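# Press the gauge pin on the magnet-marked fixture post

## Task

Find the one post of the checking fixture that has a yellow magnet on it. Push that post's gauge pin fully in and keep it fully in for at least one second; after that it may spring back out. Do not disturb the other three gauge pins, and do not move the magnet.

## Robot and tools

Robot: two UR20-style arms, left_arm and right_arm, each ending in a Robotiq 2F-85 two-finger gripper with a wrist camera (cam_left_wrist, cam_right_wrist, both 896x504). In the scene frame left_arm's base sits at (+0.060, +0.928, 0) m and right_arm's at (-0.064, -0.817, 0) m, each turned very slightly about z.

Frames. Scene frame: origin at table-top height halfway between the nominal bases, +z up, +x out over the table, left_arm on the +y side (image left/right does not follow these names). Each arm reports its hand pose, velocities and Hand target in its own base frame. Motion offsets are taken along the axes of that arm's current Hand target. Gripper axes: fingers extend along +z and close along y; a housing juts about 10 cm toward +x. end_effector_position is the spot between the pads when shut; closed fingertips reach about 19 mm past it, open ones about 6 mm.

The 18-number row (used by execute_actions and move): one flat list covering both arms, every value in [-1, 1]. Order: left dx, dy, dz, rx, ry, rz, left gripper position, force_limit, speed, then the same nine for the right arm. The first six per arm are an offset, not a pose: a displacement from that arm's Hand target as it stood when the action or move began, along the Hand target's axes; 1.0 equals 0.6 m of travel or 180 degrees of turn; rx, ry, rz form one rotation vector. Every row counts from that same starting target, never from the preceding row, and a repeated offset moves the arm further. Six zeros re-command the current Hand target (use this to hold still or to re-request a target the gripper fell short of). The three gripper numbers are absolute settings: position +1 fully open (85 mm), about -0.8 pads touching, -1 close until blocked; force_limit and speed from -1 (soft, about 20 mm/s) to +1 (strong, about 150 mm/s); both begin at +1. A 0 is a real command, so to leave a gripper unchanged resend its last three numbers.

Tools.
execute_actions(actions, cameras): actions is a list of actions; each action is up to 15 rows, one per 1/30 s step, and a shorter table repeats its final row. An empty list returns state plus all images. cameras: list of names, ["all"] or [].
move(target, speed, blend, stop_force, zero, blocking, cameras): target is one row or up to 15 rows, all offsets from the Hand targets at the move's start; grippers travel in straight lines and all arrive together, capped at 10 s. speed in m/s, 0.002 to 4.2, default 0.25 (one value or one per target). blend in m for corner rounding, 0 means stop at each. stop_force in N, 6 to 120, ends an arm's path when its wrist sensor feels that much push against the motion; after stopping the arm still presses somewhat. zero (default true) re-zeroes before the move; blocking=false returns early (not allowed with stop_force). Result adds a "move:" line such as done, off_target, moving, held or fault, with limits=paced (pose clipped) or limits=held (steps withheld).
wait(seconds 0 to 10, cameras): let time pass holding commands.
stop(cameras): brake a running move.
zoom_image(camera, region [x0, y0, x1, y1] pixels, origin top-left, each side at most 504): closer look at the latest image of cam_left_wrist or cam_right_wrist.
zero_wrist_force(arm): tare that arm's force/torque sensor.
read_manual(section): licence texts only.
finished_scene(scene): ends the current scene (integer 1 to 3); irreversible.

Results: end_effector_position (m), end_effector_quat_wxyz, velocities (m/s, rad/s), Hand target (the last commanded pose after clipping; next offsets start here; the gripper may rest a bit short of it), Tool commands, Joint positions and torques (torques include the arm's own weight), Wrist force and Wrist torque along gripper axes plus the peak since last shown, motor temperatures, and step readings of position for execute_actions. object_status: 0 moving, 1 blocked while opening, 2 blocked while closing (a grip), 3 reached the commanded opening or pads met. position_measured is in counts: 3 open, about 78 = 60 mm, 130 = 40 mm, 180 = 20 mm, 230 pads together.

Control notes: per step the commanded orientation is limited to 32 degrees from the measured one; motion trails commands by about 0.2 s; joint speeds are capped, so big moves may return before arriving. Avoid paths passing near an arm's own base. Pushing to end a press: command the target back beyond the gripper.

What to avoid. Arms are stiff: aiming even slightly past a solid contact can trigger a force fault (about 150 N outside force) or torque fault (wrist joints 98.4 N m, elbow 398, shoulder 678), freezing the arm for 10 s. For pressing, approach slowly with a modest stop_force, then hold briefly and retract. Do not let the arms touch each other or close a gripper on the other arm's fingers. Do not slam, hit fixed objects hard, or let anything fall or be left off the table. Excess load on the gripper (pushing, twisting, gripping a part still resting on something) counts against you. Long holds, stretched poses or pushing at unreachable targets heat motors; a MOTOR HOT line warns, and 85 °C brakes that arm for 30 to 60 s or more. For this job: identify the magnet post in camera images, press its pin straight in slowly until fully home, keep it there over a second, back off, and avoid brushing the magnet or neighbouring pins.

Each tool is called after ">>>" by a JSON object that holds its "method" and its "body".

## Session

>>> {"method": "execute_actions", "body": {"actions": []}}

Scene clock: 0.00 s.
left_arm: end_effector_position=(+0.3071, -0.4220, +0.1602) position_measured=3 object_status=3 end_effector_quat_wxyz=(+0.066, +0.956, -0.074, +0.275) | right_arm: end_effector_position=(+0.4900, -0.3027, +0.2369) position_measured=3 object_status=3 end_effector_quat_wxyz=(+0.548, -0.467, -0.511, -0.471)
Joint positions: left_arm=[-1.763 -1.739 2.857 -2.766 -1.003 1.555] | right_arm=[2.511 -2.074 -2.06 -2.212 2.389 -0.015]
Joint velocities: within noise
Joint torques (N m): no reading
Motor temperatures (°C): left_arm=[24 35 26 38 34 33] | right_arm=[28 35 35 36 33 38]
Wrist force (N): no reading
Wrist torque (N m): no reading
Wrist force, peak (N): no reading
Hand target: left_arm +0.3071, -0.4220, +0.1602; +0.066, +0.956, -0.074, +0.275 | right_arm +0.4900, -0.3027, +0.2369; +0.548, -0.467, -0.511, -0.471
Tool commands: left_gripper/position=+1.0 left_gripper/force_limit=+1.0 left_gripper/speed=+1.0 right_gripper/position=+1.0 right_gripper/force_limit=+1.0 right_gripper/speed=+1.0
camera_calibration:
cam_left_wrist: T_world_to_cam=[[-0.204299, -0.976285, 0.0716159, -0.353754], [-0.955218, 0.182823, -0.232669, 0.427195], [0.214058, -0.115943, -0.969916, 0.170568], [0, 0, 0, 1]] pos_world=[0.299281, -0.40369, 0.290166]
cam_right_wrist: T_world_to_cam=[[0.98966, 0.130322, -0.059914, -0.419077], [-0.0206188, -0.284112, -0.958569, 0.167032], [-0.141945, 0.949893, -0.278487, 0.549542], [0, 0, 0, 1]] pos_world=[0.496192, -0.419935, 0.288044]

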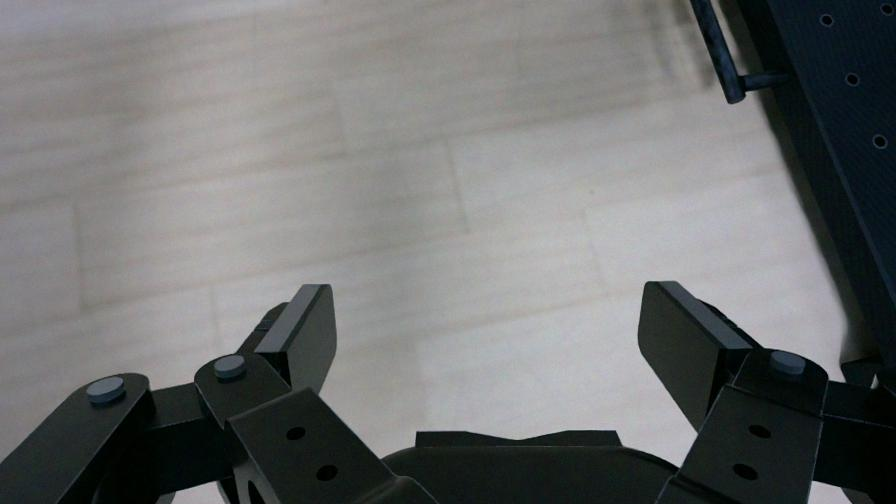

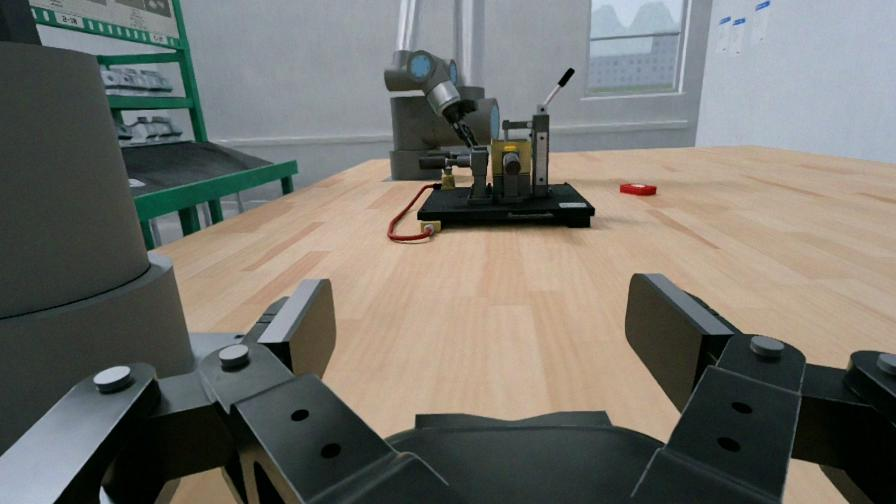

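>>> {"method": "zoom_image", "body": {"camera": "cam_right_wrist", "region": [410, 60, 610, 240]}}

Scaled by 2.520 from the camera's 896x504 image, which has a finer 1280x720 frame.

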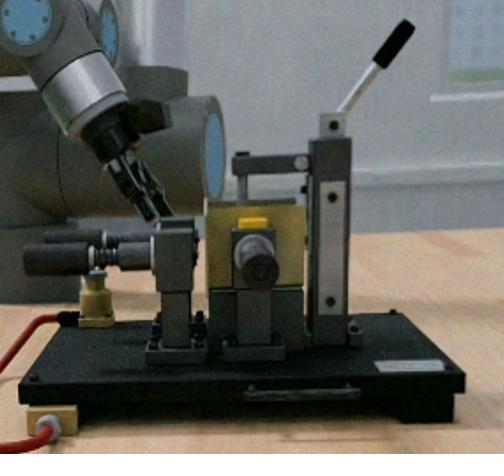

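>>> {"method": "move", "body": {"target": [0,0,0,0,0,0,1,1,1,0.455,0.217,0.832,0,0,0,-1,1,1], "speed": 0.4}}

>>> {"method": "move", "body": {"target": [0,0,0,0,0,0,1,1,1,-0.025,-0.065,0.644,0.672,-0.107,-0.65,-1,1,1], "speed": 0.4, "cameras": ["cam_right_wrist"]}}

>>> {"method": "zoom_image", "body": {"camera": "cam_right_wrist", "region": [340, 180, 600, 320]}}

Scene clock: 3.73 s.
left_arm: end_effector_position=(+0.3071, -0.4220, +0.1602) position_measured=3 object_status=3 end_effector_quat_wxyz=(+0.066, +0.956, -0.074, +0.275) | right_arm: end_effector_position=(+0.5688, +0.1971, +0.5269) position_measured=234 object_status=3 end_effector_quat_wxyz=(+0.541, -0.472, -0.522, -0.460)
Joint positions: left_arm=[-1.763 -1.739 2.857 -2.766 -1.003 1.555] | right_arm=[3.248 -1.63 -2.128 -2.85 3.116 -0.294]
Joint torques (N m): left_arm=[-1.41 -13.24 -55.12 -10.33 2.73 -1.02] | right_arm=[21.14 53.75 89.66 -6.29 -5.31 -6.53]
Wrist force (N): left_arm=[0.0 -0.1 -0.1] | right_arm=[0.1 -0.1 0.4]
Wrist torque (N m): left_arm=[-0.03 0.00 0.00] | right_arm=[0.13 -0.02 0.24]
Wrist force, peak (N): left_arm=[0.3 0.3 -0.4] | right_arm=[2.1 0.6 4.3]
Hand target: left_arm +0.3071, -0.4220, +0.1602; +0.066, +0.956, -0.074, +0.275 | right_arm +0.5687, +0.1977, +0.5269; +0.548, -0.467, -0.511, -0.471
Off the commanded pose: left_arm 0.000 m, 0 deg | right_arm 0.001 m, 2 deg.
move: done

Scene clock: 8.10 s.
left_arm: end_effector_position=(+0.3071, -0.4220, +0.1602) position_measured=3 object_status=3 end_effector_quat_wxyz=(+0.066, +0.956, -0.074, +0.275) | right_arm: end_effector_position=(+0.4830, +0.5767, +0.5296) position_measured=234 object_status=3 end_effector_quat_wxyz=(-0.001, -0.644, +0.765, +0.004)
Joint positions: left_arm=[-1.763 -1.739 2.857 -2.766 -1.003 1.555] | right_arm=[4.282 -1.422 -2.031 -1.258 1.579 -0.26]
Joint torques (N m): left_arm=[3.84 -15.12 -54.06 -10.51 3.41 -1.21] | right_arm=[19.14 75.1 90.17 15.33 -3.1 -8.07]
Wrist force (N): left_arm=[0.1 0.0 -0.4] | right_arm=[-0.8 2.4 1.4]
Wrist torque (N m): left_arm=[0.00 -0.01 0.00] | right_arm=[1.32 0.06 -0.28]
Wrist force, peak (N): left_arm=[0.4 0.1 -0.4] | right_arm=[-1.9 3.8 1.5]
Hand target: left_arm +0.3071, -0.4220, +0.1602; +0.066, +0.956, -0.074, +0.275 | right_arm +0.4830, +0.5767, +0.5296; -0.001, -0.644, +0.765, +0.004
Off the commanded pose: left_arm 0.000 m, 0 deg | right_arm 0.000 m, 0 deg.
move: done
camera_calibration:
cam_right_wrist: T_world_to_cam=[[-0.979876, 0.199608, 0.000137851, 0.370321], [0.188907, 0.927124, 0.32366, -0.781462], [0.0644772, 0.317172, -0.946174, 0.413552], [0, 0, 0, 1]] pos_world=[0.483828, 0.519426, 0.644168]
Images, in order (width x height): cam_right_wrist 896x504.

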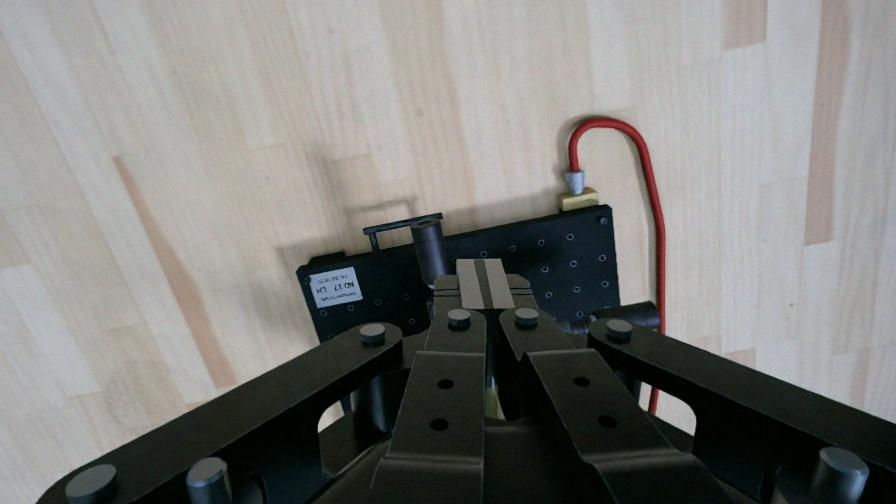

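Scaled by 1.938 from the camera's 896x504 image, which has a finer 1280x720 frame.

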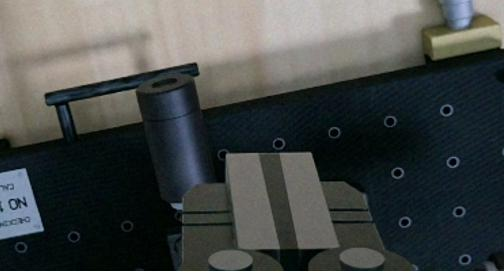

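>>> {"method": "move", "body": {"target": [0,0,0,0,0,0,1,1,1,-0.04,-0.076,0.48,0,0,-0.049,-1,1,1], "speed": 0.3, "cameras": ["cam_right_wrist"]}}

Scene clock: 10.13 s.
left_arm: end_effector_position=(+0.3071, -0.4220, +0.1602) position_measured=3 object_status=3 end_effector_quat_wxyz=(+0.066, +0.956, -0.074, +0.275) | right_arm: end_effector_position=(+0.5301, +0.5941, +0.2415) position_measured=234 object_status=3 end_effector_quat_wxyz=(+0.001, +0.701, -0.713, -0.004)
Joint positions: left_arm=[-1.763 -1.739 2.857 -2.766 -1.003 1.555] | right_arm=[4.236 -1.682 -2.244 -0.784 1.579 -0.46]
Joint torques (N m): left_arm=[-0.2 -9.57 -56.15 -10.16 2.91 -1] | right_arm=[-22.27 66.26 67.36 14.88 4.32 -7.67]
Wrist force (N): left_arm=[-0.1 0.0 -0.2] | right_arm=[-0.1 1.9 2.1]
Wrist torque (N m): left_arm=[0.00 0.04 0.00] | right_arm=[1.43 0.05 -0.31]
Wrist force, peak (N): left_arm=[-0.3 0.2 0.1] | right_arm=[-0.1 1.3 5.9]
Hand target: left_arm +0.3071, -0.4220, +0.1602; +0.066, +0.956, -0.074, +0.275 | right_arm +0.5301, +0.5941, +0.2414; +0.001, +0.701, -0.713, -0.004
Off the commanded pose: left_arm 0.000 m, 0 deg | right_arm 0.000 m, 0 deg.
move: done
camera_calibration:
cam_right_wrist: T_world_to_cam=[[-0.9989, 0.046876, -0.000686838, 0.514061], [0.0441113, 0.944746, 0.324822, -0.647325], [0.0158752, 0.324434, -0.945775, 0.153688], [0, 0, 0, 1]] pos_world=[0.53961, 0.537599, 0.355973]
Images, in order (width x height): cam_right_wrist 896x504.

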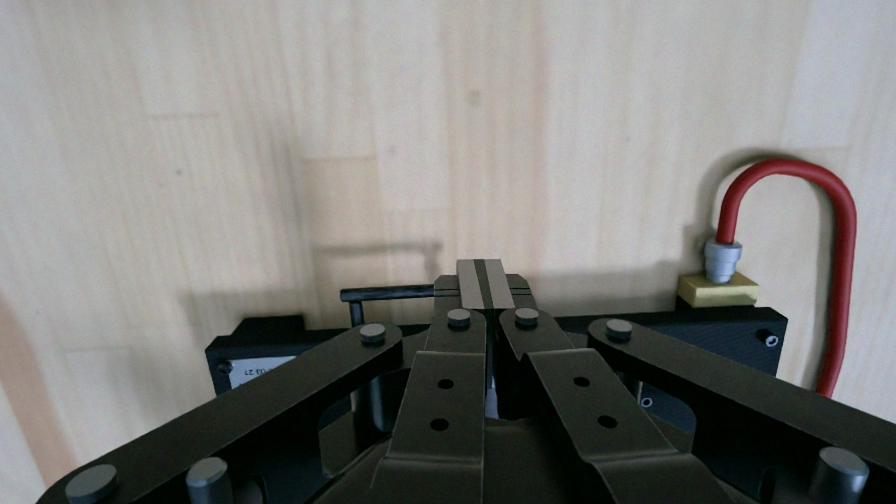

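>>> {"method": "move", "body": {"target": [0,0,0,0,0,0,1,1,1,0,0,0.12,0,0,0,-1,1,1], "speed": 0.1, "stop_force": 12}}

>>> {"method": "move", "body": {"target": [0,0,0,0,0,0,1,1,1,-0.14,0,0,0,0,0,-1,1,1], "speed": 0.025, "stop_force": 6}}

Scene clock: 13.67 s.
left_arm: end_effector_position=(+0.3071, -0.4220, +0.1602) position_measured=3 object_status=3 end_effector_quat_wxyz=(+0.066, +0.956, -0.074, +0.275) | right_arm: end_effector_position=(+0.5296, +0.5945, +0.1694) position_measured=234 object_status=3 end_effector_quat_wxyz=(+0.001, +0.701, -0.713, -0.004)
Joint positions: left_arm=[-1.763 -1.739 2.857 -2.766 -1.003 1.555] | right_arm=[4.236 -1.764 -2.29 -0.657 1.579 -0.459]
Joint torques (N m): left_arm=[-0.95 -12.68 -56.15 -10.08 3.57 -0.96] | right_arm=[17.05 83.87 58.2 15.21 4.22 5.84]
Wrist force (N): left_arm=[0.0 0.0 0.0] | right_arm=[-0.1 2.3 1.4]
Wrist torque (N m): left_arm=[0.00 0.02 0.00] | right_arm=[1.43 -0.12 -0.65]
Wrist force, peak (N): left_arm=[0.5 0.1 -0.3] | right_arm=[0.1 2.4 3.2]
Hand target: left_arm +0.3071, -0.4220, +0.1602; +0.066, +0.956, -0.074, +0.275 | right_arm +0.5296, +0.5945, +0.1694; +0.001, +0.701, -0.713, -0.004
Off the commanded pose: left_arm 0.000 m, 0 deg | right_arm 0.000 m, 0 deg.
move: done

Scene clock: 16.67 s.
left_arm: end_effector_position=(+0.3071, -0.4220, +0.1602) position_measured=3 object_status=3 end_effector_quat_wxyz=(+0.066, +0.956, -0.074, +0.275) | right_arm: end_effector_position=(+0.5303, +0.6384, +0.1696) position_measured=234 object_status=3 end_effector_quat_wxyz=(+0.001, +0.701, -0.713, -0.004)
Joint positions: left_arm=[-1.763 -1.739 2.857 -2.766 -1.003 1.555] | right_arm=[4.26 -1.796 -2.245 -0.67 1.579 -0.435]
Joint torques (N m): left_arm=[-0.28 -12.54 -55.69 -9.85 3.57 -1.34] | right_arm=[-18.33 131.59 61.55 16.61 -1.08 -7.78]
Wrist force (N): left_arm=[0.0 0.3 0.1] | right_arm=[2.5 2.7 3.5]
Wrist torque (N m): left_arm=[0.05 -0.01 0.00] | right_arm=[1.56 0.15 -0.53]
Wrist force, peak (N): left_arm=[0.0 0.4 -0.3] | right_arm=[7.2 2.1 0.5]
Hand target: left_arm +0.3071, -0.4220, +0.1602; +0.066, +0.956, -0.074, +0.275 | right_arm +0.5303, +0.6384, +0.1696; +0.001, +0.701, -0.713, -0.004 (not the last commanded pose)
Off the commanded pose: left_arm 0.000 m, 0 deg | right_arm 0.040 m, 0 deg.
move: contact (right_arm)

Contact right at the predicted .638.

>>> {"method": "move", "body": {"target": [[0,0,0,0,0,0,1,1,1,-0.025,0,0,0,0,0,-1,1,1],[0,0,0,0,0,0,1,1,1,-0.075,0,0,0,0,0,-1,1,1]], "speed": [0.015, 0.005], "stop_force": 40, "zero": false}}

>>> {"method": "wait", "body": {"seconds": 1.3}}

Scene clock: 19.77 s.
left_arm: end_effector_position=(+0.3071, -0.4220, +0.1602) position_measured=3 object_status=3 end_effector_quat_wxyz=(+0.066, +0.956, -0.074, +0.275) | right_arm: end_effector_position=(+0.5307, +0.6589, +0.1696) position_measured=234 object_status=3 end_effector_quat_wxyz=(+0.001, +0.701, -0.713, -0.004)
Joint positions: left_arm=[-1.763 -1.739 2.857 -2.766 -1.003 1.555] | right_arm=[4.271 -1.811 -2.223 -0.677 1.579 -0.425]
Joint torques (N m): left_arm=[0.42 -13.14 -54.85 -10.21 3.11 -1.24] | right_arm=[11.77 127.79 88 26.39 9.26 -1.99]
Wrist force (N): left_arm=[0.2 -0.1 -0.4] | right_arm=[42.6 1.6 -9.3]
Wrist torque (N m): left_arm=[-0.02 -0.04 0.00] | right_arm=[1.57 0.20 -0.95]
Wrist force, peak (N): left_arm=[-0.2 0.3 -0.5] | right_arm=[47.2 2.5 -8.8]
Hand target: left_arm +0.3071, -0.4220, +0.1602; +0.066, +0.956, -0.074, +0.275 | right_arm +0.5307, +0.6588, +0.1696; +0.001, +0.701, -0.713, -0.004 (not the last commanded pose)
Off the commanded pose: left_arm 0.000 m, 0 deg | right_arm 0.025 m, 0 deg.
move: contact (right_arm); path passed 1 of 2 targets

Scene clock: 21.07 s.
left_arm: end_effector_position=(+0.3071, -0.4220, +0.1602) position_measured=3 object_status=3 end_effector_quat_wxyz=(+0.066, +0.956, -0.074, +0.275) | right_arm: end_effector_position=(+0.5306, +0.6588, +0.1696) position_measured=234 object_status=3 end_effector_quat_wxyz=(+0.001, +0.701, -0.713, -0.004)
Joint positions: left_arm=[-1.763 -1.739 2.857 -2.766 -1.003 1.555] | right_arm=[4.271 -1.811 -2.223 -0.677 1.579 -0.425]
Joint torques (N m): left_arm=[0.07 -11.46 -56.41 -9.91 3.93 -0.79] | right_arm=[0.51 138.74 85.17 24.73 11.21 -6.09]
Wrist force (N): left_arm=[-0.7 0.3 -0.1] | right_arm=[34.3 -0.3 1.1]
Wrist torque (N m): left_arm=[0.04 0.14 0.00] | right_arm=[1.67 0.32 -0.88]
Wrist force, peak (N): left_arm=[-0.7 0.3 -0.1] | right_arm=[41.9 1.3 -8.3]
Hand target: left_arm +0.3071, -0.4220, +0.1602; +0.066, +0.956, -0.074, +0.275 | right_arm +0.5307, +0.6588, +0.1696; +0.001, +0.701, -0.713, -0.004 (not the last commanded pose)
Tool commands: left_gripper/position=+1.0 left_gripper/force_limit=+1.0 left_gripper/speed=+1.0 right_gripper/position=-1.0 right_gripper/force_limit=+1.0 right_gripper/speed=+1.0
Off the commanded pose: left_arm 0.000 m, 0 deg | right_arm 0.025 m, 0 deg.
wait: 1.30 s; at rest by 0.17 s

>>> {"method": "move", "body": {"target": [0,0,0,0,0,0,1,1,1,0.07,0,0,0,0,0,-1,1,1], "speed": 0.04}}

>>> {"method": "finished_scene", "body": {"scene": 3}}

Scene clock: 22.53 s.
left_arm: end_effector_position=(+0.3071, -0.4220, +0.1602) position_measured=3 object_status=3 end_effector_quat_wxyz=(+0.066, +0.956, -0.074, +0.275) | right_arm: end_effector_position=(+0.5300, +0.6170, +0.1694) position_measured=234 object_status=3 end_effector_quat_wxyz=(+0.001, +0.701, -0.713, -0.004)
Joint positions: left_arm=[-1.763 -1.739 2.857 -2.766 -1.003 1.555] | right_arm=[4.249 -1.781 -2.267 -0.663 1.579 -0.447]
Joint torques (N m): left_arm=[-2.87 -14.67 -57.88 -9.84 4.01 -1.56] | right_arm=[-21.05 133.66 51.96 14.53 -2.06 -7.65]
Wrist force (N): left_arm=[0.2 -0.1 0.0] | right_arm=[-1.0 1.7 2.1]
Wrist torque (N m): left_arm=[-0.03 -0.04 0.00] | right_arm=[1.40 0.08 -0.29]
Wrist force, peak (N): left_arm=[0.1 0.0 -0.6] | right_arm=[34.6 -0.7 0.8]
Hand target: left_arm +0.3071, -0.4220, +0.1602; +0.066, +0.956, -0.074, +0.275 | right_arm +0.5299, +0.6168, +0.1694; +0.001, +0.701, -0.713, -0.004
Off the commanded pose: left_arm 0.000 m, 0 deg | right_arm 0.000 m, 0 deg.
move: done

The scene is finished: the task was done.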